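# Thread the handled rod through the brass ring barrels

## Task

Push the dark-handled steel rod through the small barrels of every brass ring part seated in the steel block until its tip sticks out past the block's far end. Leave the rod resting in the barrels, with every ring part still in its original place.

## Robot and tools

Robot: two 6-joint arms, left_arm and right_arm, each with a two-finger parallel gripper. Scene frame: origin at table-top height midway between the nominal bases, +x out over the table, +z up, left_arm toward +y. Calibrated bases: left_arm at (-0.014, +0.441, 0) m, right_arm at (-0.014, -0.649, 0) m, both nearly unrotated. Each arm reports its gripper pose, velocities and Hand target in its own base frame. Fixed cameras and the table use the scene frame. Gripper axes: fingers point along +z, open and close along y, and a block about 10 cm long sticks out toward +x from the last joint. end_effector_position is the spot between the closed pads; closed fingertips reach about 19 mm past it, open ones about 6 mm.

Row layout (used by execute_actions and move): one flat list of 18 numbers covering both arms, even if one arm is idle. Order: left dx, dy, dz, rx, ry, rz, left gripper position, force_limit, speed, then the same nine for the right arm. The six pose numbers are an offset, not a pose: they count from that arm's Hand target as it stood when the action or move began, along that Hand target's own axes. Scale: 1.0 = 0.6 m of travel or 180 degrees; rx, ry, rz form a single rotation vector; all values lie in [-1, 1]. Six zeros re-request the present Hand target, which also ends a push. Offsets are not chained: every row of one action counts from the same start, but a new call begins from the new Hand target, so repeating an offset moves further. Commanded orientation is clipped to within 32 degrees of the measured one per step. A gripper often rests short of its target; send the missing distance as a fresh offset.

Gripper numbers are absolute settings, not offsets. position: +1 fully open (85 mm), about -0.8 pads touch, -1 closes until blocked. force_limit and speed, each from -1 to +1, set grip strength and finger speed (about 20, 85, 150 mm/s at -1, 0, +1); both start at +1. To keep a gripper unchanged, resend its last three numbers, since 0 is itself a command. A new force_limit or speed only applies after the position changes by 0.01 or more. To grip, send -1 and hold it; object_status 2 means closed onto something, 3 means reached the requested opening or pads met, 1 stopped while opening, 0 moving. position_measured is in counts: 3 open, 78 about 60 mm, 130 about 40 mm, 180 about 20 mm, 230 closed.

execute_actions: actions is a list of actions; each action is up to 15 rows, one per 1/30 s step, and the final row is held until 15 steps pass. An empty list just returns state and images. cameras picks images: omitted, null or ["all"] gives all, [] gives none; names are cam_high, cam_low, cam_left_wrist, cam_right_wrist (each 672x504).

move: target is one 18-number row or a list of up to 15 rows, all offsets from the same starting Hand targets. Grippers follow straight paths that end together, lasting 0.5 s to 10 s. speed is m/s, 0.002 to 3.2, default 0.25 (turns up to twice that in rad/s), one value or one per target. blend, in m, rounds corners in a list. stop_force, 4 to 120 N, ends an arm's path when its wrist sensor feels that much push against its travel; zero (default true) re-zeroes moving arms first. Don't rely on stop_force while the gripper rotates, and omit it when backing off a contact. In a list, keep the finger numbers identical in every row. blocking=false returns after about 0.5 s while the move continues; it cannot be combined with stop_force. The result adds a move: line such as done, off_target, moving, held or fault, plus limits (paced = pose clipped, held = steps withheld). Paths do not avoid obstacles or the other arm; avoid routing near an arm's own base.

wait: seconds 0 to 10; arms hold their last command, and a running move continues. stop: brakes a running move; fingers keep going. zoom_image: camera plus region [x0, y0, x1, y1] in pixels, at most 504x504, from that camera's latest image. zero_wrist_force: arm = left_arm or right_arm; subtracts the current reading from later ones. finished_scene: scene = the current scene's number; this is final, so call it only once the rod is threaded and stays put without the robot.

Result lines: joint positions, velocities ("within noise" when still) and torques (including the arm's own weight); Wrist force and Wrist torque in the gripper's axes, plus the peak since last shown; Tool commands; object_status; MOTOR HOT near 70 °C, with a brake stop at 85 °C. Camera calibration is given in OpenCV form and may be slightly off.

Avoid: any contact torque at a joint limit (wrist joints 49.1 N m, elbow 136) or outside force near 150 N, which stops the arm for 10 s; targets placed even slightly beyond a firm contact; fast collisions; squeezing hard on something still resting on a surface; collisions or pinching between the two arms; dropping or flinging parts; knocking the ring parts out of place; anything leaving the table. Stretched arms and held loads heat motors. Expect small random shoves to loose objects.

Each tool is called after "Emit:" by a JSON object that holds its "fn" and its "kwargs".

## Session

Emit:
{"fn": "execute_actions", "kwargs": {"actions": []}}

Scene clock: 0.00 s.
left_arm: end_effector_position=(+0.4614, +0.0800, +0.2295) position_measured=3 object_status=3 end_effector_quat_wxyz=(-0.106, +0.351, +0.929, +0.052) | right_arm: end_effector_position=(+0.0666, +0.4425, +0.2157) position_measured=3 object_status=3 end_effector_quat_wxyz=(-0.033, +0.896, +0.443, +0.016)
Joint positions: left_arm=[-0.288 -1.83 2.269 -1.804 -1.453 0.423] | right_arm=[4.976 -1.164 -2.436 -1.041 1.551 -2.227]
Joint velocities: within noise
Joint torques (N m): no reading
Wrist force (N): no reading
Wrist torque (N m): no reading
Wrist force, peak (N): no reading
Hand target: left_arm +0.4614, +0.0800, +0.2295; -0.106, +0.351, +0.929, +0.052 | right_arm +0.0666, +0.4425, +0.2157; -0.033, +0.896, +0.443, +0.016
Tool commands: left_gripper/position=+1.0 left_gripper/force_limit=+1.0 left_gripper/speed=+1.0 right_gripper/position=+1.0 right_gripper/force_limit=+1.0 right_gripper/speed=+1.0

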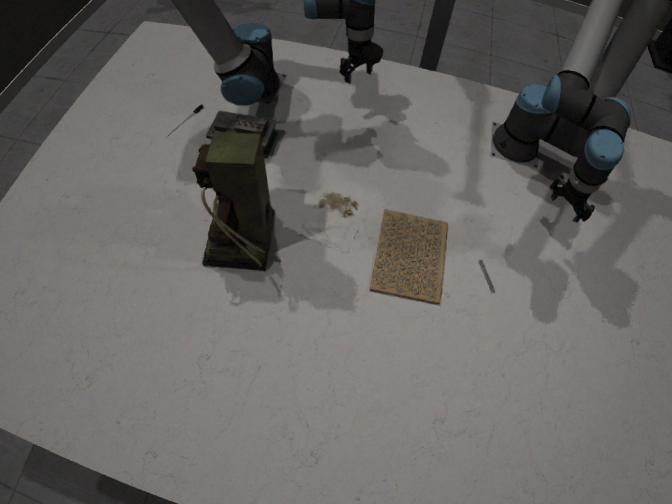

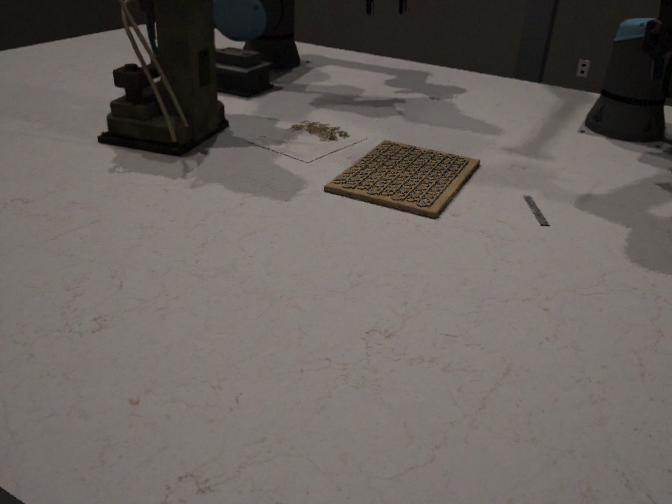

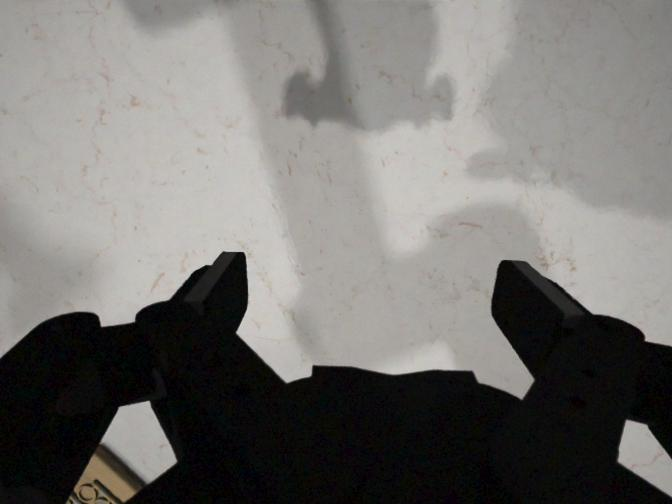

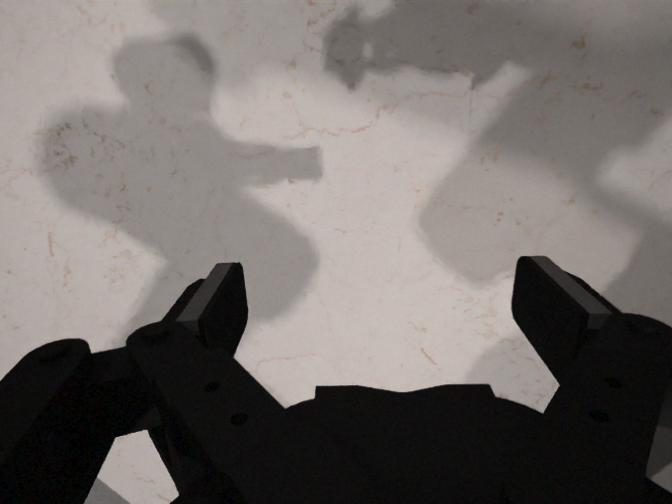

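Emit:
{"fn": "zoom_image", "kwargs": {"camera": "cam_high", "region": [130, 60, 330, 210]}}

Emit:
{"fn": "zoom_image", "kwargs": {"camera": "cam_high", "region": [160, 90, 290, 187]}}

Emit:
{"fn": "zoom_image", "kwargs": {"camera": "cam_low", "region": [80, 0, 360, 210]}}

Scaled by 2.520.

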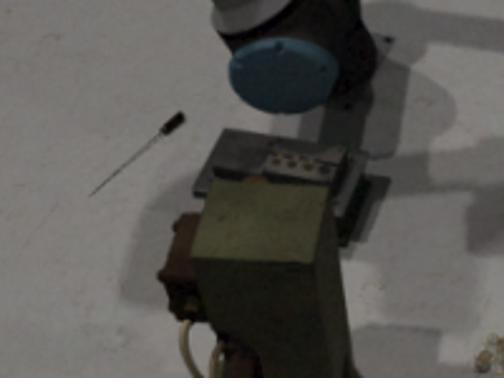

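Scaled by 3.877.

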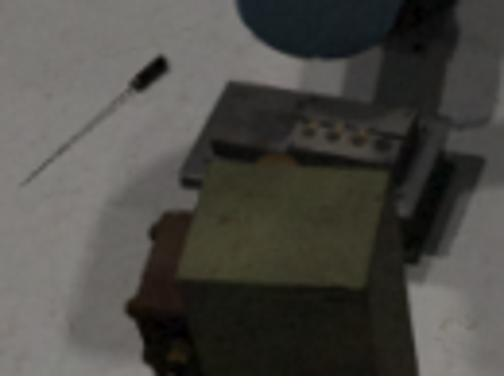

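Scaled by 1.800.

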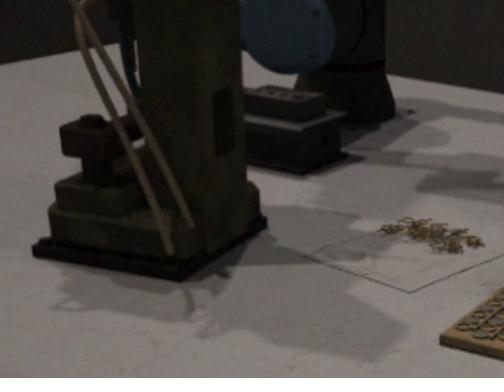

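Emit:
{"fn": "move", "kwargs": {"target": [0,0,0,0,0,0,1,1,1,-0.2352,0.6483,-0.3512,0,0,0,1,1,1], "speed": 0.3}}

Scene clock: 144.33 s.
left_arm: end_effector_position=(+0.4614, +0.0800, +0.2295) position_measured=3 object_status=3 end_effector_quat_wxyz=(-0.106, +0.351, +0.929, +0.052) | right_arm: end_effector_position=(+0.2902, +0.0798, +0.4003) position_measured=3 object_status=3 end_effector_quat_wxyz=(-0.033, +0.896, +0.443, +0.016)
Joint positions: left_arm=[-0.288 -1.83 2.269 -1.804 -1.453 0.423] | right_arm=[3.971 -0.754 -2.253 -1.651 1.62 -3.23]
Joint velocities: within noise
Joint torques (N m): left_arm=[-2.4 -20.46 -39.96 -5.19 1.03 1.2] | right_arm=[-8.77 -32.63 59.15 9.6 3.94 -1.98]
Wrist force (N): left_arm=[0.1 0.3 0.5] | right_arm=[0.1 -0.1 0.2]
Wrist torque (N m): left_arm=[0.05 -0.03 -0.01] | right_arm=[0.01 -0.02 -0.12]
Wrist force, peak (N): left_arm=[0.1 0.6 1.0] | right_arm=[0.8 -2.2 1.1]
Hand target: left_arm +0.4614, +0.0800, +0.2295; -0.106, +0.351, +0.929, +0.052 | right_arm +0.2902, +0.0798, +0.4003; -0.033, +0.896, +0.443, +0.016
Off the commanded pose: left_arm 0.000 m, 0 deg | right_arm 0.000 m, 0 deg.
move: done
camera_calibration:
cam_right_wrist: T_world_to_cam=[[0.77029, -0.635549, -0.0522644, -0.139267], [-0.59032, -0.741665, 0.318522, 0.119309], [-0.241199, -0.214501, -0.946474, 0.600519], [0, 0, 0, 1]] pos_world=[0.322551, 0.128789, 0.523094]

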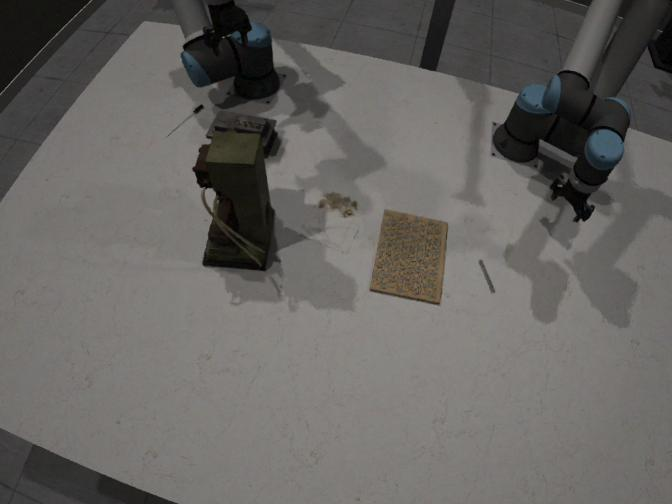

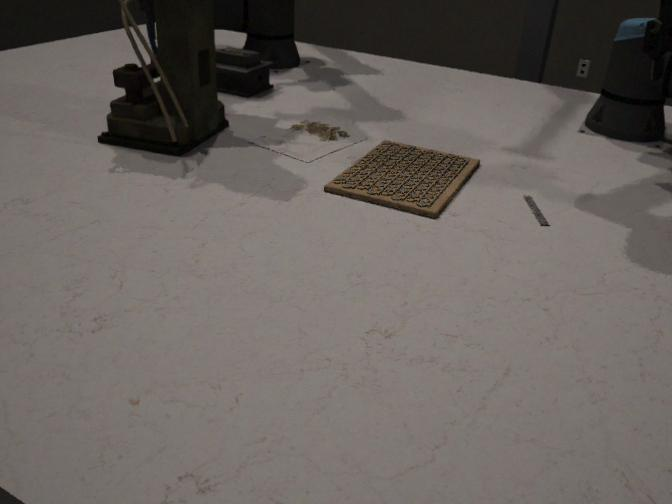

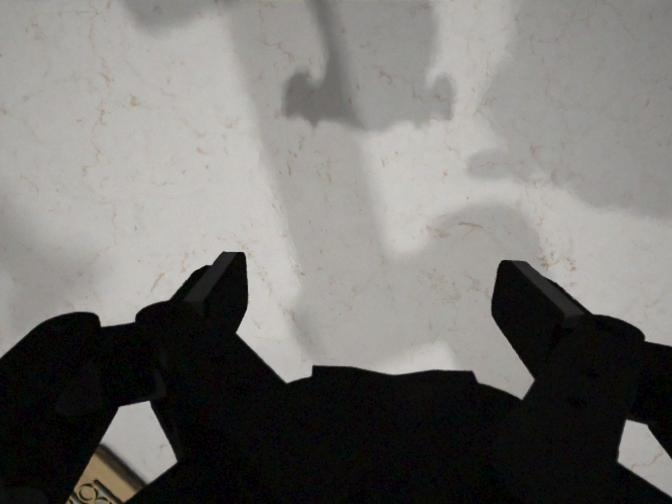

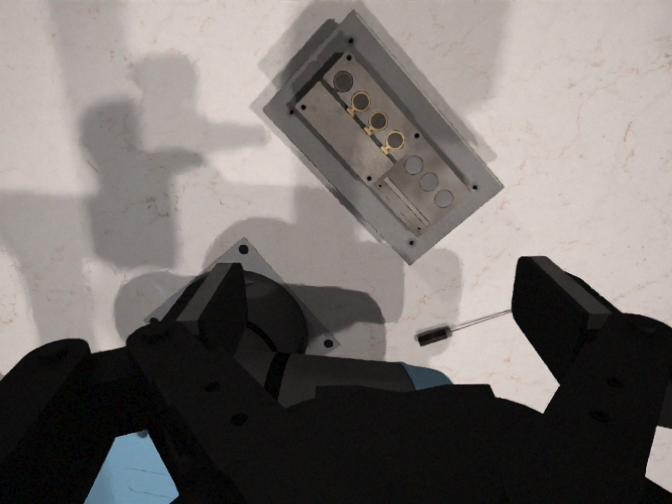

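Emit:
{"fn": "zoom_image", "kwargs": {"camera": "cam_right_wrist", "region": [240, 0, 520, 280]}}

Emit:
{"fn": "zoom_image", "kwargs": {"camera": "cam_right_wrist", "region": [300, 40, 470, 240]}}

Emit:
{"fn": "zoom_image", "kwargs": {"camera": "cam_right_wrist", "region": [400, 290, 540, 360]}}

Scaled by 1.800.

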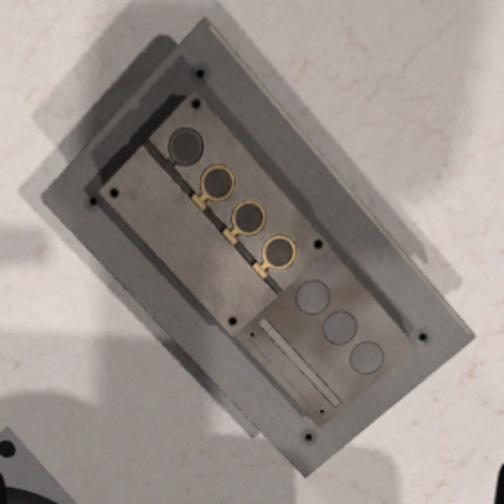

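Scaled by 2.520.

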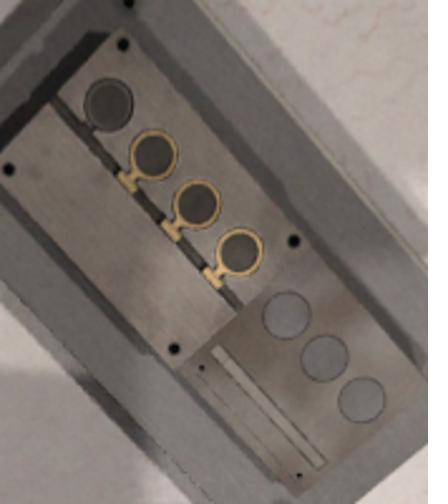

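Scaled by 3.600.

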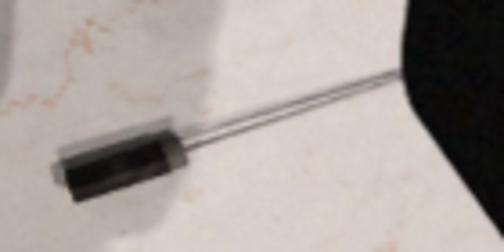

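Emit:
{"fn": "move", "kwargs": {"target": [0,0,0,0,0,0,1,1,1,0.0953,0.0568,0.3097,0,0,0,1,1,1], "speed": 0.3, "cameras": ["cam_right_wrist"]}}

Emit:
{"fn": "zoom_image", "kwargs": {"camera": "cam_right_wrist", "region": [210, 60, 550, 315]}}

Scene clock: 184.03 s.
left_arm: end_effector_position=(+0.4614, +0.0800, +0.2295) position_measured=3 object_status=3 end_effector_quat_wxyz=(-0.106, +0.351, +0.929, +0.052) | right_arm: end_effector_position=(+0.3520, +0.1181, +0.2168) position_measured=3 object_status=3 end_effector_quat_wxyz=(-0.033, +0.896, +0.443, +0.016)
Joint positions: left_arm=[-0.288 -1.83 2.269 -1.804 -1.453 0.423] | right_arm=[3.908 -0.994 -2.506 -1.161 1.624 -3.293]
Joint velocities: within noise
Joint torques (N m): left_arm=[-3.46 -16.81 -38.01 -5.57 1.15 1.78] | right_arm=[-7.14 -18.58 43.43 9.34 3.55 -2.36]
Wrist force (N): left_arm=[0.0 0.2 0.5] | right_arm=[0.6 0.4 0.3]
Wrist torque (N m): left_arm=[0.03 -0.01 -0.01] | right_arm=[0.03 -0.07 -0.07]
Wrist force, peak (N): left_arm=[-0.3 0.4 1.0] | right_arm=[0.6 1.0 3.0]
Hand target: left_arm +0.4614, +0.0800, +0.2295; -0.106, +0.351, +0.929, +0.052 | right_arm +0.3520, +0.1182, +0.2168; -0.033, +0.896, +0.443, +0.016
Off the commanded pose: left_arm 0.000 m, 0 deg | right_arm 0.000 m, 0 deg.
move: done
camera_calibration:
cam_right_wrist: T_world_to_cam=[[0.770271, -0.635565, -0.0523372, -0.172022], [-0.590305, -0.741653, 0.318578, 0.242693], [-0.241293, -0.214496, -0.946451, 0.450012], [0, 0, 0, 1]] pos_world=[0.384351, 0.167188, 0.339594]
Images, in order (width x height): cam_right_wrist 672x504.

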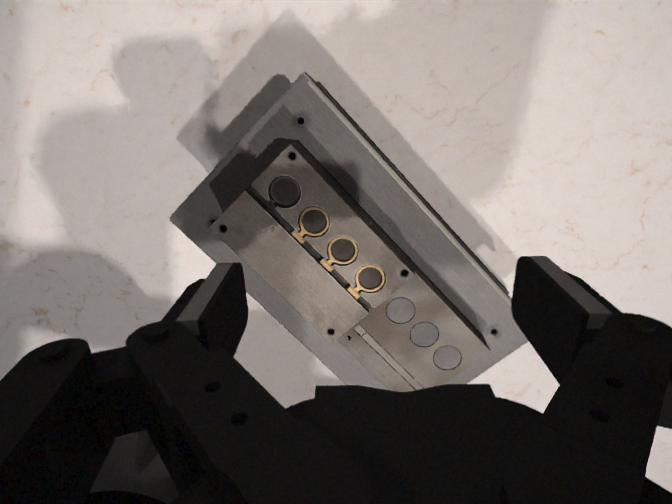

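Scaled by 1.482.

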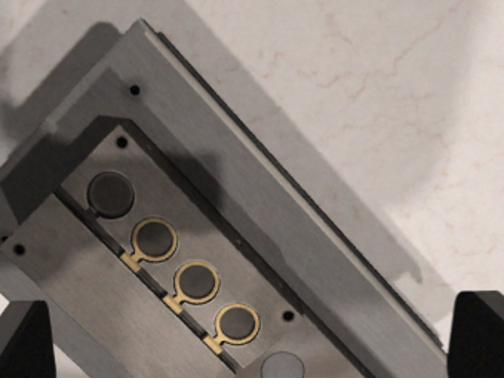

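Emit:
{"fn": "zoom_image", "kwargs": {"camera": "cam_right_wrist", "region": [320, 250, 460, 390]}}

Emit:
{"fn": "zoom_image", "kwargs": {"camera": "cam_right_wrist", "region": [230, 160, 330, 260]}}

Scaled by 3.600.

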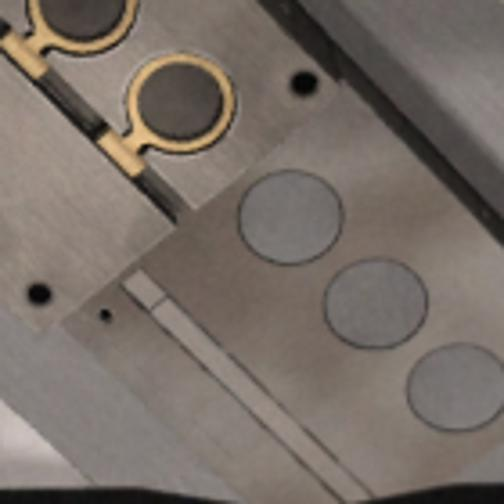

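Scaled by 5.040.

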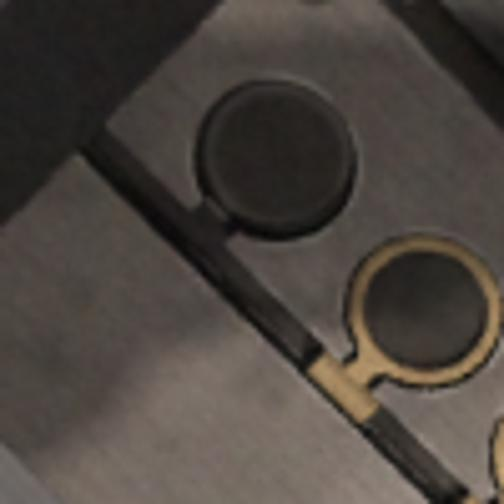

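Emit:
{"fn": "execute_actions", "kwargs": {"actions": [], "cameras": ["cam_low", "cam_high", "cam_right_wrist"]}}

Emit:
{"fn": "zoom_image", "kwargs": {"camera": "cam_low", "region": [195, 30, 295, 105]}}

Emit:
{"fn": "zoom_image", "kwargs": {"camera": "cam_high", "region": [190, 95, 290, 170]}}

Scene clock: 238.13 s.
left_arm: end_effector_position=(+0.4614, +0.0800, +0.2295) position_measured=3 object_status=3 end_effector_quat_wxyz=(-0.106, +0.351, +0.929, +0.052) | right_arm: end_effector_position=(+0.3520, +0.1182, +0.2168) position_measured=3 object_status=3 end_effector_quat_wxyz=(-0.033, +0.896, +0.443, +0.016)
Joint positions: left_arm=[-0.288 -1.83 2.269 -1.804 -1.453 0.423] | right_arm=[3.908 -0.994 -2.506 -1.161 1.624 -3.293]
Joint velocities: within noise
Joint torques (N m): left_arm=[-4.59 -15.15 -36.23 -5.59 1.15 2.15] | right_arm=[-6.71 -20.22 48.39 7.86 3.25 -2.18]
Wrist force (N): left_arm=[-0.1 0.0 0.5] | right_arm=[0.6 0.5 0.5]
Wrist torque (N m): left_arm=[0.01 0.01 -0.01] | right_arm=[0.05 -0.07 -0.07]
Wrist force, peak (N): left_arm=[0.5 0.6 0.8] | right_arm=[0.9 0.6 0.3]
Hand target: left_arm +0.4614, +0.0800, +0.2295; -0.106, +0.351, +0.929, +0.052 | right_arm +0.3520, +0.1182, +0.2168; -0.033, +0.896, +0.443, +0.016
Tool commands: left_gripper/position=+1.0 left_gripper/force_limit=+1.0 left_gripper/speed=+1.0 right_gripper/position=+1.0 right_gripper/force_limit=+1.0 right_gripper/speed=+1.0
Off the commanded pose: left_arm 0.000 m, 0 deg | right_arm 0.000 m, 0 deg.
camera_calibration:
cam_right_wrist: T_world_to_cam=[[0.770271, -0.635565, -0.0523372, -0.172022], [-0.590305, -0.741653, 0.318578, 0.242693], [-0.241293, -0.214496, -0.946451, 0.450012], [0, 0, 0, 1]] pos_world=[0.384351, 0.167188, 0.339594]
Images, in order (width x height): cam_high 672x504, cam_low 672x504, cam_right_wrist 672x504.

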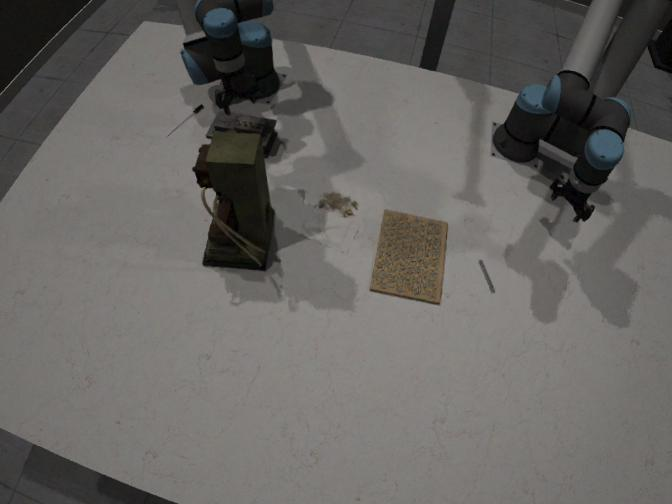

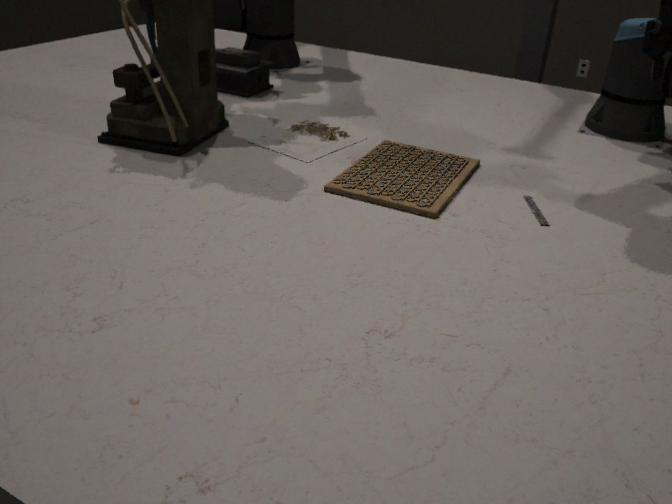

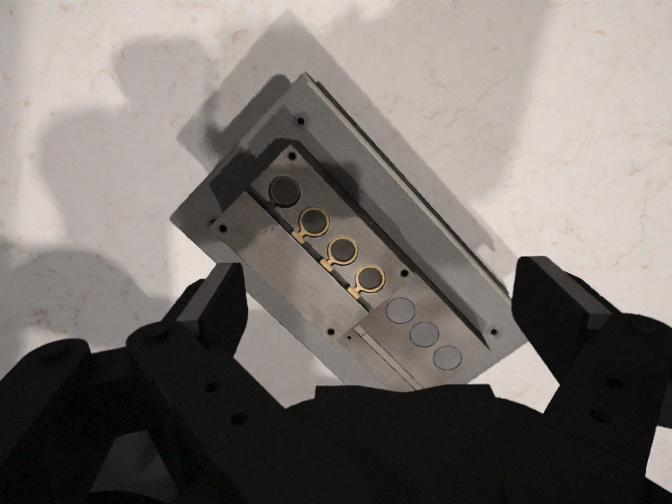

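Scaled by 5.040.

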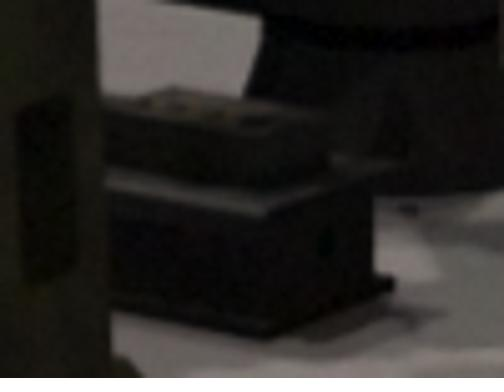

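Scaled by 5.040.

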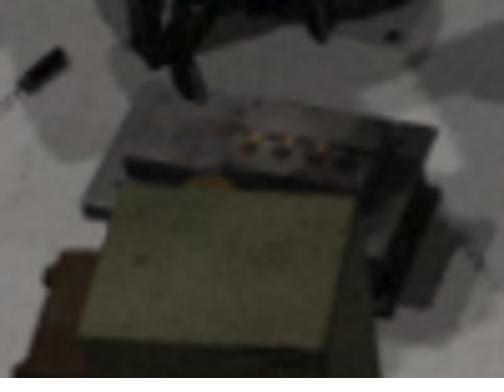

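Emit:
{"fn": "move", "kwargs": {"target": [0,0,0,0,0,0,1,1,1,0.1045,-0.168,0.0283,-0.0415,-0.122,-0.2048,1,1,1], "speed": 0.3, "cameras": ["cam_right_wrist"]}}

Emit:
{"fn": "zoom_image", "kwargs": {"camera": "cam_right_wrist", "region": [230, 120, 430, 320]}}

Scene clock: 381.37 s.
left_arm: end_effector_position=(+0.4614, +0.0800, +0.2295) position_measured=3 object_status=3 end_effector_quat_wxyz=(-0.106, +0.351, +0.929, +0.052) | right_arm: end_effector_position=(+0.3100, +0.2300, +0.2080) position_measured=3 object_status=3 end_effector_quat_wxyz=(+0.114, +0.698, +0.698, -0.114)
Joint positions: left_arm=[-0.288 -1.83 2.269 -1.804 -1.453 0.423] | right_arm=[4.346 -1.197 -2.374 -1.445 1.455 -3.491]
Joint velocities: within noise
Joint torques (N m): left_arm=[-4.61 -14.25 -34.18 -5.44 1.16 2.47] | right_arm=[14.58 -8.27 54.65 -0.46 -2.03 -2.11]
Wrist force (N): left_arm=[0.0 -0.1 0.3] | right_arm=[-0.8 -0.3 -0.7]
Wrist torque (N m): left_arm=[-0.01 0.00 -0.01] | right_arm=[0.04 0.13 -0.12]
Wrist force, peak (N): left_arm=[0.4 0.4 1.2] | right_arm=[-0.2 1.7 0.4]
Hand target: left_arm +0.4614, +0.0800, +0.2295; -0.106, +0.351, +0.929, +0.052 | right_arm +0.3099, +0.2301, +0.2080; +0.114, +0.698, +0.698, -0.114
Off the commanded pose: left_arm 0.000 m, 0 deg | right_arm 0.000 m, 0 deg.
move: done
camera_calibration:
cam_right_wrist: T_world_to_cam=[[0.999193, -0.0393023, 0.00829473, -0.289648], [-0.035301, -0.760669, 0.648179, 0.067403], [-0.0191654, -0.647949, -0.761443, 0.447921], [0, 0, 0, 1]] pos_world=[0.300378, 0.330117, 0.299779]
Images, in order (width x height): cam_right_wrist 672x504.

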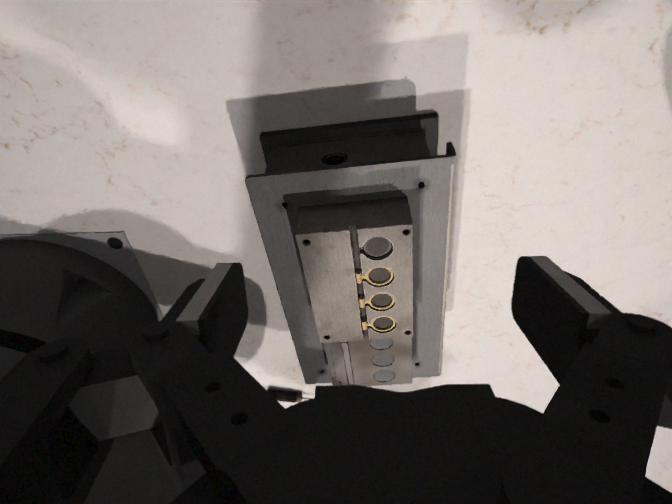

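Scaled by 2.520.

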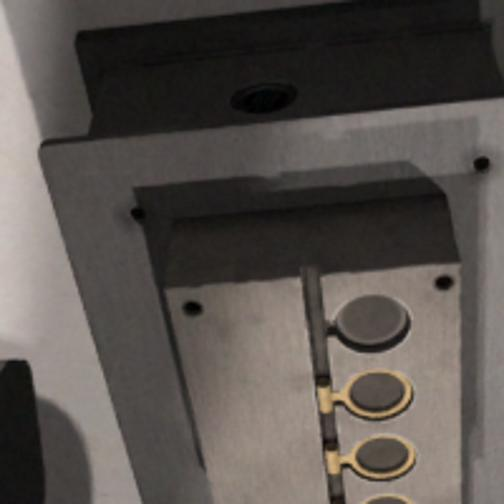

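Emit:
{"fn": "zoom_image", "kwargs": {"camera": "cam_right_wrist", "region": [330, 200, 400, 270]}}

Emit:
{"fn": "zoom_image", "kwargs": {"camera": "cam_right_wrist", "region": [340, 255, 410, 325]}}

Emit:
{"fn": "zoom_image", "kwargs": {"camera": "cam_right_wrist", "region": [310, 310, 430, 400]}}

Scaled by 7.200.

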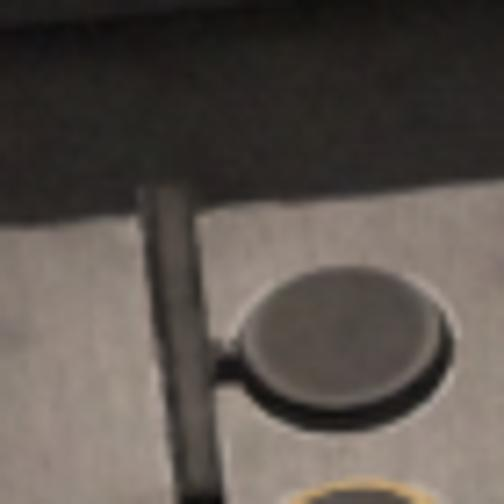

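Scaled by 7.200.

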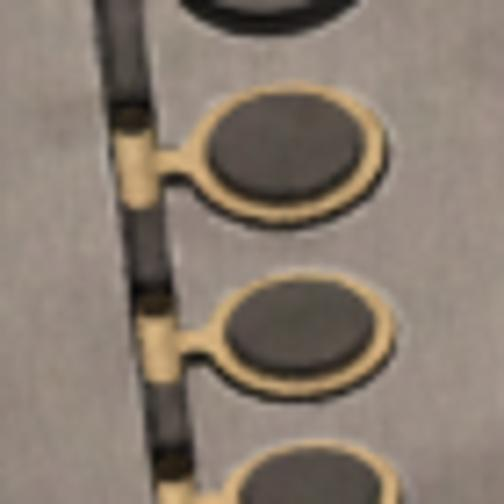

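Scaled by 4.200.

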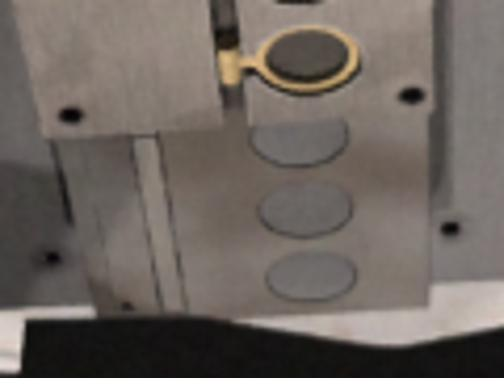

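Emit:
{"fn": "move", "kwargs": {"target": [0,0,0,0,0,0,1,1,1,-0.7587,-0.0167,0.252,0.0957,0.0713,0.5842,1,1,1], "speed": 0.4, "cameras": ["cam_right_wrist"]}}

Emit:
{"fn": "zoom_image", "kwargs": {"camera": "cam_right_wrist", "region": [240, 40, 520, 320]}}

Scene clock: 508.07 s.
left_arm: end_effector_position=(+0.4614, +0.0800, +0.2295) position_measured=3 object_status=3 end_effector_quat_wxyz=(-0.106, +0.351, +0.929, +0.052) | right_arm: end_effector_position=(+0.3001, -0.2495, +0.2097) position_measured=3 object_status=3 end_effector_quat_wxyz=(+0.000, +0.990, -0.141, +0.000)
Joint positions: left_arm=[-0.288 -1.83 2.269 -1.804 -1.453 0.423] | right_arm=[2.911 -1.065 -2.477 -1.17 1.57 -3.09]
Joint velocities: within noise
Joint torques (N m): left_arm=[-6.62 -14.46 -31.12 -5.57 1.22 2.61] | right_arm=[-8.34 -16.19 55.61 9.86 3.39 -2.21]
Wrist force (N): left_arm=[-0.1 0.0 0.4] | right_arm=[-0.3 0.2 0.1]
Wrist torque (N m): left_arm=[0.00 0.01 -0.01] | right_arm=[0.06 -0.01 0.05]
Wrist force, peak (N): left_arm=[0.7 0.0 1.0] | right_arm=[-0.3 2.2 0.4]
Hand target: left_arm +0.4614, +0.0800, +0.2295; -0.106, +0.351, +0.929, +0.052 | right_arm +0.3001, -0.2496, +0.2097; +0.000, +0.990, -0.141, +0.000
Off the commanded pose: left_arm 0.000 m, 0 deg | right_arm 0.000 m, 0 deg.
move: done
camera_calibration:
cam_right_wrist: T_world_to_cam=[[-0.316666, -0.948523, -0.00520115, -0.127881], [-0.880895, 0.292046, 0.372468, 0.275479], [-0.351776, 0.12253, -0.92803, 0.465246], [0, 0, 0, 1]] pos_world=[0.365835, -0.258757, 0.32849]
Images, in order (width x height): cam_right_wrist 672x504.

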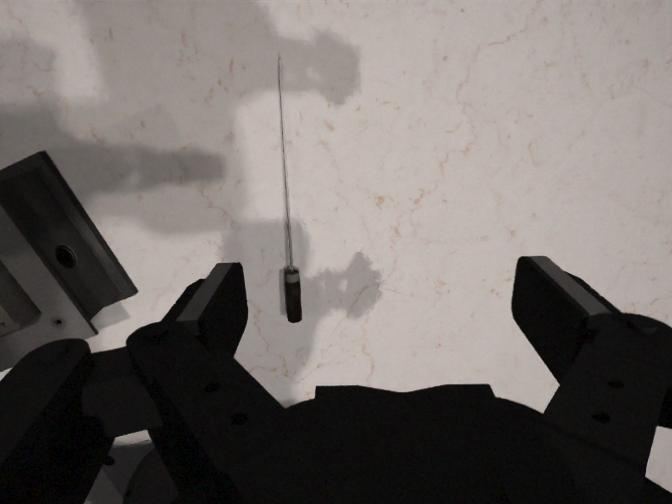

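Scaled by 1.800.

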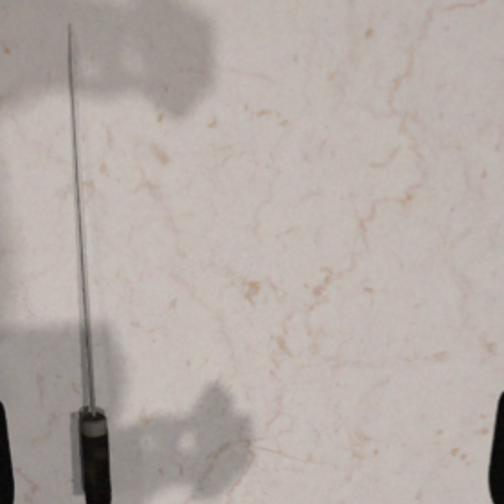

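Emit:
{"fn": "zoom_image", "kwargs": {"camera": "cam_right_wrist", "region": [260, 255, 330, 330]}}

Emit:
{"fn": "zoom_image", "kwargs": {"camera": "cam_right_wrist", "region": [250, 40, 310, 100]}}

Scaled by 6.720.

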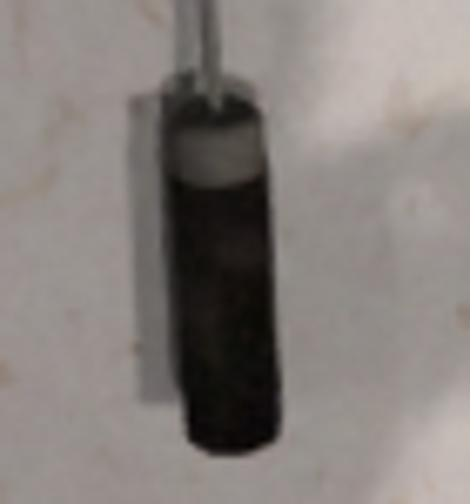

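Scaled by 8.400.

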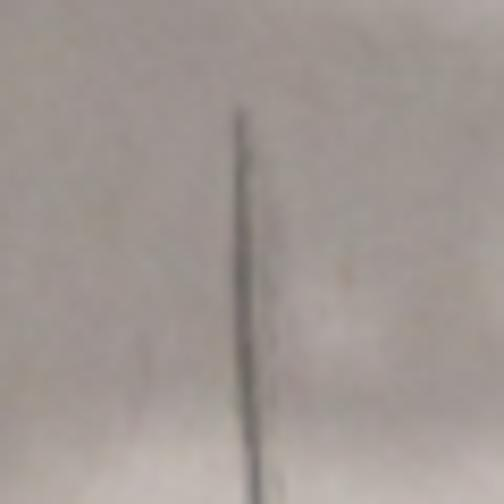

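Emit:
{"fn": "move", "kwargs": {"target": [0,0,0,0,0,0,1,1,1,-0.1743,-0.0940,0.1495,0,0,0.0061,0.0,-1,0], "speed": 0.25, "cameras": ["cam_right_wrist", "cam_high"]}}

Scene clock: 607.37 s.
left_arm: end_effector_position=(+0.4614, +0.0800, +0.2294) position_measured=3 object_status=3 end_effector_quat_wxyz=(-0.106, +0.351, +0.929, +0.052) | right_arm: end_effector_position=(+0.2154, -0.1663, +0.1200) position_measured=129 object_status=3 end_effector_quat_wxyz=(+0.000, +0.989, -0.150, +0.000)
Joint positions: left_arm=[-0.288 -1.83 2.269 -1.804 -1.453 0.423] | right_arm=[3.179 -0.751 -2.739 -1.223 1.571 -2.803]
Joint velocities: within noise
Joint torques (N m): left_arm=[-7.6 -14.73 -31.1 -5.51 1.26 2.42] | right_arm=[11.94 -1.27 42.42 1.6 -2.14 1.65]
Wrist force (N): left_arm=[-0.1 -0.2 0.3] | right_arm=[-0.6 -0.4 0.4]
Wrist torque (N m): left_arm=[-0.03 0.02 -0.01] | right_arm=[0.00 0.14 -0.10]
Wrist force, peak (N): left_arm=[1.0 0.1 0.6] | right_arm=[-1.6 -0.9 2.8]
Hand target: left_arm +0.4614, +0.0800, +0.2295; -0.106, +0.351, +0.929, +0.052 | right_arm +0.2154, -0.1663, +0.1200; +0.000, +0.989, -0.150, +0.000
Off the commanded pose: left_arm 0.000 m, 0 deg | right_arm 0.000 m, 0 deg.
move: done
camera_calibration:
cam_right_wrist: T_world_to_cam=[[-0.334853, -0.942255, -0.00539303, -0.071156], [-0.875099, 0.308855, 0.372572, 0.211544], [-0.349392, 0.129477, -0.927987, 0.342665], [0, 0, 0, 1]] pos_world=[0.28102, -0.176751, 0.23879]
Images, in order (width x height): cam_high 672x504, cam_right_wrist 672x504.

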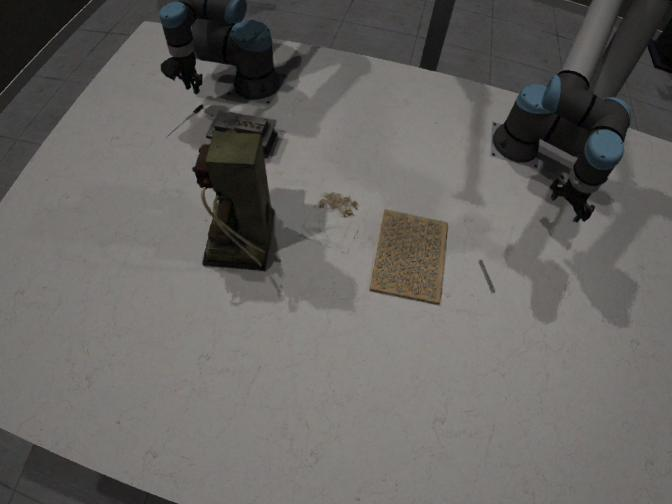

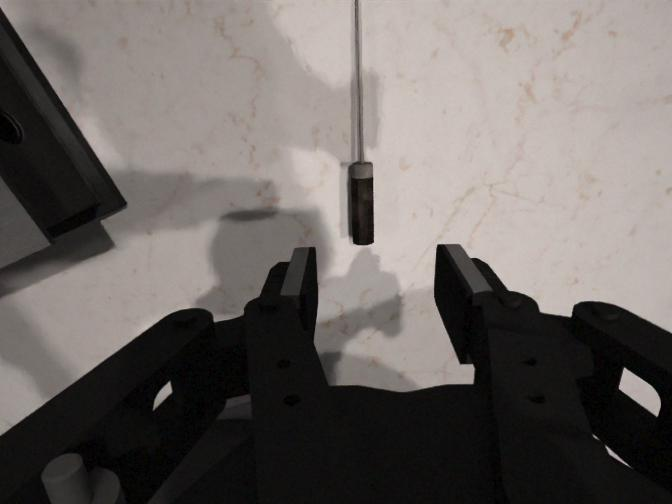

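Emit:
{"fn": "move", "kwargs": {"target": [0,0,0,0,0,0,1,1,1,0.0017,0.0017,0.1417,0,0,0,0.0,-1,0], "speed": 0.15, "cameras": ["cam_right_wrist"]}}

Scene clock: 629.83 s.
left_arm: end_effector_position=(+0.4614, +0.0800, +0.2294) position_measured=3 object_status=3 end_effector_quat_wxyz=(-0.106, +0.351, +0.929, +0.052) | right_arm: end_effector_position=(+0.2160, -0.1676, +0.0350) position_measured=129 object_status=3 end_effector_quat_wxyz=(+0.000, +0.989, -0.150, +0.000)
Joint positions: left_arm=[-0.288 -1.83 2.269 -1.804 -1.453 0.423] | right_arm=[3.173 -0.967 -2.87 -0.876 1.571 -2.809]
Joint velocities: within noise
Joint torques (N m): left_arm=[-5.99 -14.91 -31.75 -5.44 1.14 2.29] | right_arm=[-9.15 -29.15 35.86 9.73 3.44 -2.36]
Wrist force (N): left_arm=[0.3 -0.4 0.2] | right_arm=[-0.4 -0.3 -0.1]
Wrist torque (N m): left_arm=[-0.06 -0.05 -0.01] | right_arm=[-0.01 0.14 -0.08]
Wrist force, peak (N): left_arm=[0.0 -0.7 0.9] | right_arm=[-0.2 -0.3 -1.7]
Hand target: left_arm +0.4614, +0.0800, +0.2295; -0.106, +0.351, +0.929, +0.052 | right_arm +0.2161, -0.1676, +0.0349; +0.000, +0.989, -0.150, +0.000
Off the commanded pose: left_arm 0.000 m, 0 deg | right_arm 0.000 m, 0 deg.
move: done
camera_calibration:
cam_right_wrist: T_world_to_cam=[[-0.334901, -0.942238, -0.00527115, -0.0726406], [-0.875078, 0.308947, 0.372545, 0.244154], [-0.349398, 0.129379, -0.927999, 0.26415], [0, 0, 0, 1]] pos_world=[0.28162, -0.178051, 0.15379]
Images, in order (width x height): cam_right_wrist 672x504.

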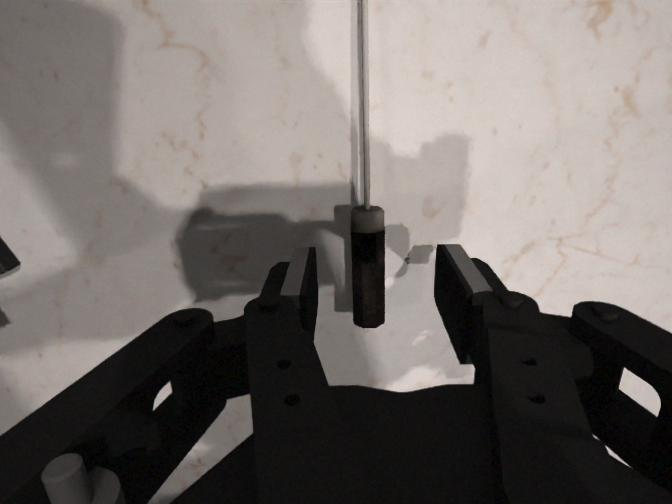

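Emit:
{"fn": "move", "kwargs": {"target": [0,0,0,0,0,0,1,1,1,0,-0.0018,0.0417,0,0,0,0.0,-1,0], "speed": 0.012, "stop_force": 5, "cameras": ["cam_right_wrist"]}}

Scene clock: 640.27 s.
left_arm: end_effector_position=(+0.4614, +0.0800, +0.2294) position_measured=3 object_status=3 end_effector_quat_wxyz=(-0.106, +0.351, +0.929, +0.052) | right_arm: end_effector_position=(+0.2161, -0.1673, +0.0294) position_measured=129 object_status=3 end_effector_quat_wxyz=(+0.000, +0.989, -0.150, +0.000)
Joint positions: left_arm=[-0.288 -1.83 2.269 -1.804 -1.453 0.423] | right_arm=[3.174 -0.988 -2.878 -0.846 1.571 -2.807]
Joint velocities: within noise
Joint torques (N m): left_arm=[-7.29 -15.01 -31.68 -5.52 1.27 2.34] | right_arm=[-5.43 6.75 46.3 1.8 -0.73 -1.79]
Wrist force (N): left_arm=[0.0 0.2 0.8] | right_arm=[-0.5 -0.4 -0.1]
Wrist torque (N m): left_arm=[0.03 -0.01 -0.01] | right_arm=[-0.05 0.14 -0.09]
Wrist force, peak (N): left_arm=[-0.1 0.4 1.0] | right_arm=[-0.6 -0.6 -0.4]
Hand target: left_arm +0.4614, +0.0800, +0.2295; -0.106, +0.351, +0.929, +0.052 | right_arm +0.2161, -0.1673, +0.0294; +0.000, +0.989, -0.150, +0.000 (not the last commanded pose)
Off the commanded pose: left_arm 0.000 m, 0 deg | right_arm 0.019 m, 0 deg.
move: held (right_arm; a check stopped the path); limits=held
pose unreachable (right arm): on one or more control steps of this call, first in action 0 (counted from 0), this arm could not follow its commanded pose, so it was not sent that pose on those steps. It may still have moved: this result reports where it is.
cause: moving toward the commanded pose would bring two parts of the arm too close to each other (joints 2 (shoulder lift) and 3 (elbow) lie between them).
camera_calibration:
cam_right_wrist: T_world_to_cam=[[-0.33493, -0.942228, -0.00525887, -0.0723795], [-0.875067, 0.308977, 0.372546, 0.24615], [-0.349398, 0.129379, -0.927999, 0.258914], [0, 0, 0, 1]] pos_world=[0.28162, -0.177751, 0.14819]
Images, in order (width x height): cam_right_wrist 672x504.

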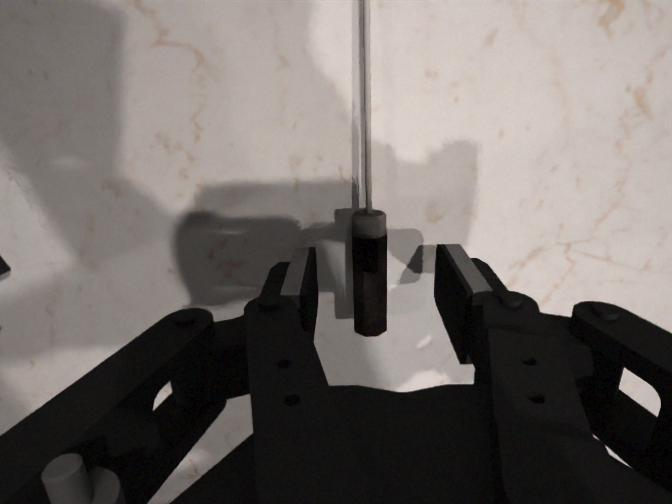

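Emit:
{"fn": "move", "kwargs": {"target": [0,0,0,0,0,0,1,1,1,0.02,-0.0013,-0.005,0,-0.0122,0,0.0,-1,0], "speed": 0.05, "cameras": ["cam_right_wrist"]}}

Emit:
{"fn": "move", "kwargs": {"target": [0,0,0,0,0,0,1,1,1,0,0,0.0317,0,0,0,0.0,-1,0], "speed": 0.012, "stop_force": 5, "cameras": ["cam_right_wrist"]}}

Scene clock: 666.40 s.
left_arm: end_effector_position=(+0.4614, +0.0800, +0.2294) position_measured=3 object_status=3 end_effector_quat_wxyz=(-0.106, +0.351, +0.929, +0.052) | right_arm: end_effector_position=(+0.2277, -0.1701, +0.0324) position_measured=129 object_status=3 end_effector_quat_wxyz=(-0.003, +0.988, -0.150, -0.019)
Joint positions: left_arm=[-0.288 -1.83 2.269 -1.804 -1.453 0.423] | right_arm=[3.145 -1.076 -2.84 -0.834 1.582 -2.836]
Joint velocities: within noise
Joint torques (N m): left_arm=[-9 -14.67 -32.3 -5.5 1.24 2.5] | right_arm=[-7.84 -25.73 45.16 9.3 3.56 -2.26]
Wrist force (N): left_arm=[0.1 -0.1 0.5] | right_arm=[-0.8 -0.2 0.0]
Wrist torque (N m): left_arm=[-0.02 -0.02 -0.01] | right_arm=[0.05 0.15 -0.04]
Wrist force, peak (N): left_arm=[-0.1 -0.5 1.1] | right_arm=[-0.6 -0.5 -0.2]
Hand target: left_arm +0.4614, +0.0800, +0.2295; -0.106, +0.351, +0.929, +0.052 | right_arm +0.2278, -0.1701, +0.0324; -0.003, +0.988, -0.150, -0.019
Off the commanded pose: left_arm 0.000 m, 0 deg | right_arm 0.000 m, 0 deg.
move: done
camera_calibration:
cam_right_wrist: T_world_to_cam=[[-0.335115, -0.94217, -0.00366337, -0.0710816], [-0.860812, 0.304592, 0.407708, 0.251021], [-0.383014, 0.139783, -0.913105, 0.275111], [0, 0, 0, 1]] pos_world=[0.297633, -0.181886, 0.148602]
Images, in order (width x height): cam_right_wrist 672x504.

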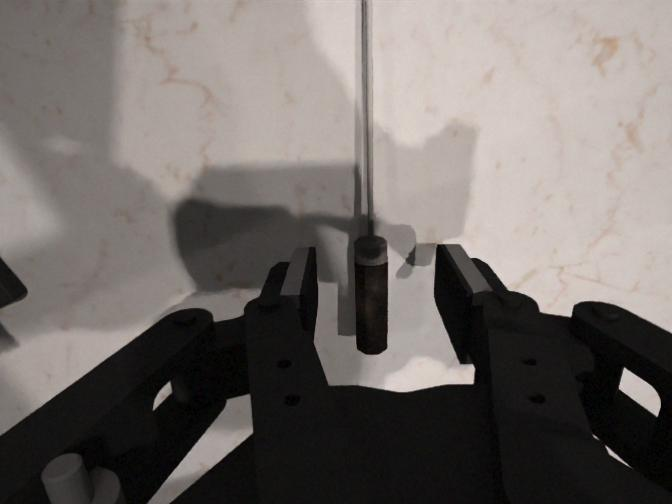

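Scene clock: 668.87 s.
left_arm: end_effector_position=(+0.4614, +0.0800, +0.2294) position_measured=3 object_status=3 end_effector_quat_wxyz=(-0.106, +0.351, +0.929, +0.052) | right_arm: end_effector_position=(+0.2272, -0.1699, +0.0175) position_measured=129 object_status=3 end_effector_quat_wxyz=(-0.003, +0.988, -0.150, -0.019)
Joint positions: left_arm=[-0.288 -1.83 2.269 -1.804 -1.453 0.423] | right_arm=[3.146 -1.134 -2.86 -0.756 1.582 -2.835]
Joint velocities: within noise
Joint torques (N m): left_arm=[-8.97 -14.48 -32.38 -5.57 1.36 2.39] | right_arm=[1.32 13.66 40.05 1.28 0.68 -0.89]
Wrist force (N): left_arm=[0.3 -0.1 0.0] | right_arm=[0.1 -1.2 -2.7]
Wrist torque (N m): left_arm=[-0.01 -0.06 0.00] | right_arm=[-0.05 0.19 -0.11]
Wrist force, peak (N): left_arm=[-0.4 -0.1 1.1] | right_arm=[-19.7 4.4 -52.0]
Hand target: left_arm +0.4614, +0.0800, +0.2295; -0.106, +0.351, +0.929, +0.052 | right_arm +0.2272, -0.1699, +0.0176; -0.003, +0.988, -0.150, -0.019 (not the last commanded pose)
Off the commanded pose: left_arm 0.000 m, 0 deg | right_arm 0.004 m, 0 deg.
move: contact (right_arm)
camera_calibration:
cam_right_wrist: T_world_to_cam=[[-0.335103, -0.942174, -0.00363198, -0.0711573], [-0.860779, 0.304581, 0.407787, 0.256496], [-0.3831, 0.139777, -0.91307, 0.261267], [0, 0, 0, 1]] pos_world=[0.297033, -0.181686, 0.133701]
Images, in order (width x height): cam_right_wrist 672x504.

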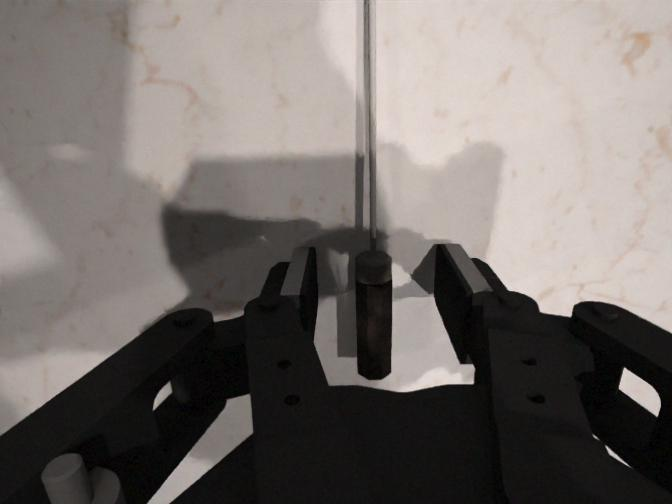

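Emit:
{"fn": "move", "kwargs": {"target": [[0,0,0,0,0,0,1,1,1,0,0,-0.0063,0,0,0,0.0,-1,0],[0,0,0,0,0,0,1,1,1,0,0,-0.0063,0,0,0,-1,-1,-1]], "speed": 0.02, "cameras": ["cam_right_wrist"]}}

Scene clock: 684.77 s.
left_arm: end_effector_position=(+0.4614, +0.0800, +0.2294) position_measured=3 object_status=3 end_effector_quat_wxyz=(-0.106, +0.351, +0.929, +0.052) | right_arm: end_effector_position=(+0.2273, -0.1700, +0.0213) position_measured=201 object_status=0 end_effector_quat_wxyz=(-0.003, +0.988, -0.150, -0.019)
Joint positions: left_arm=[-0.288 -1.83 2.269 -1.804 -1.453 0.423] | right_arm=[3.146 -1.118 -2.855 -0.776 1.582 -2.836]
Joint velocities: within noise
Joint torques (N m): left_arm=[-9.68 -13.75 -32.68 -5.42 1.18 2.4] | right_arm=[8.84 13.89 40.78 2.67 0.5 1.64]
Wrist force (N): left_arm=[-0.3 -0.2 0.7] | right_arm=[-1.5 -0.6 -2.1]
Wrist torque (N m): left_arm=[-0.03 0.05 -0.01] | right_arm=[-0.08 0.13 -0.11]
Wrist force, peak (N): left_arm=[-0.2 -0.3 1.2] | right_arm=[0.5 -1.2 -2.8]
Hand target: left_arm +0.4614, +0.0800, +0.2295; -0.106, +0.351, +0.929, +0.052 | right_arm +0.2273, -0.1700, +0.0213; -0.003, +0.988, -0.150, -0.019
Off the commanded pose: left_arm 0.000 m, 0 deg | right_arm 0.000 m, 0 deg.
move: done
camera_calibration:
cam_right_wrist: T_world_to_cam=[[-0.335036, -0.942198, -0.00370117, -0.0712188], [-0.860844, 0.304506, 0.407707, 0.255079], [-0.383013, 0.139783, -0.913105, 0.26477], [0, 0, 0, 1]] pos_world=[0.297133, -0.181785, 0.137502]
Images, in order (width x height): cam_right_wrist 672x504.

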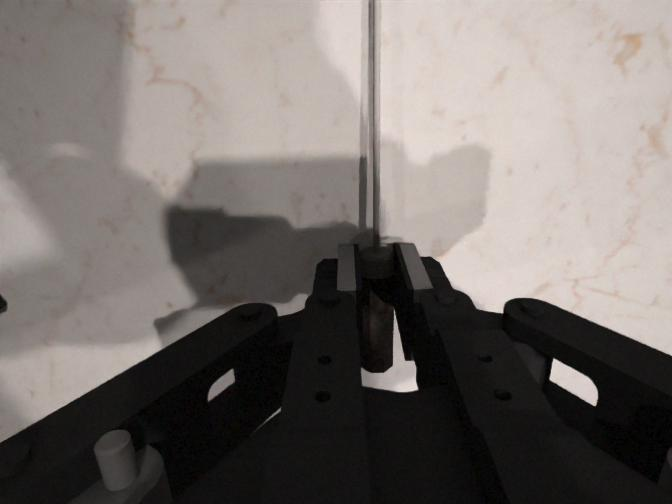

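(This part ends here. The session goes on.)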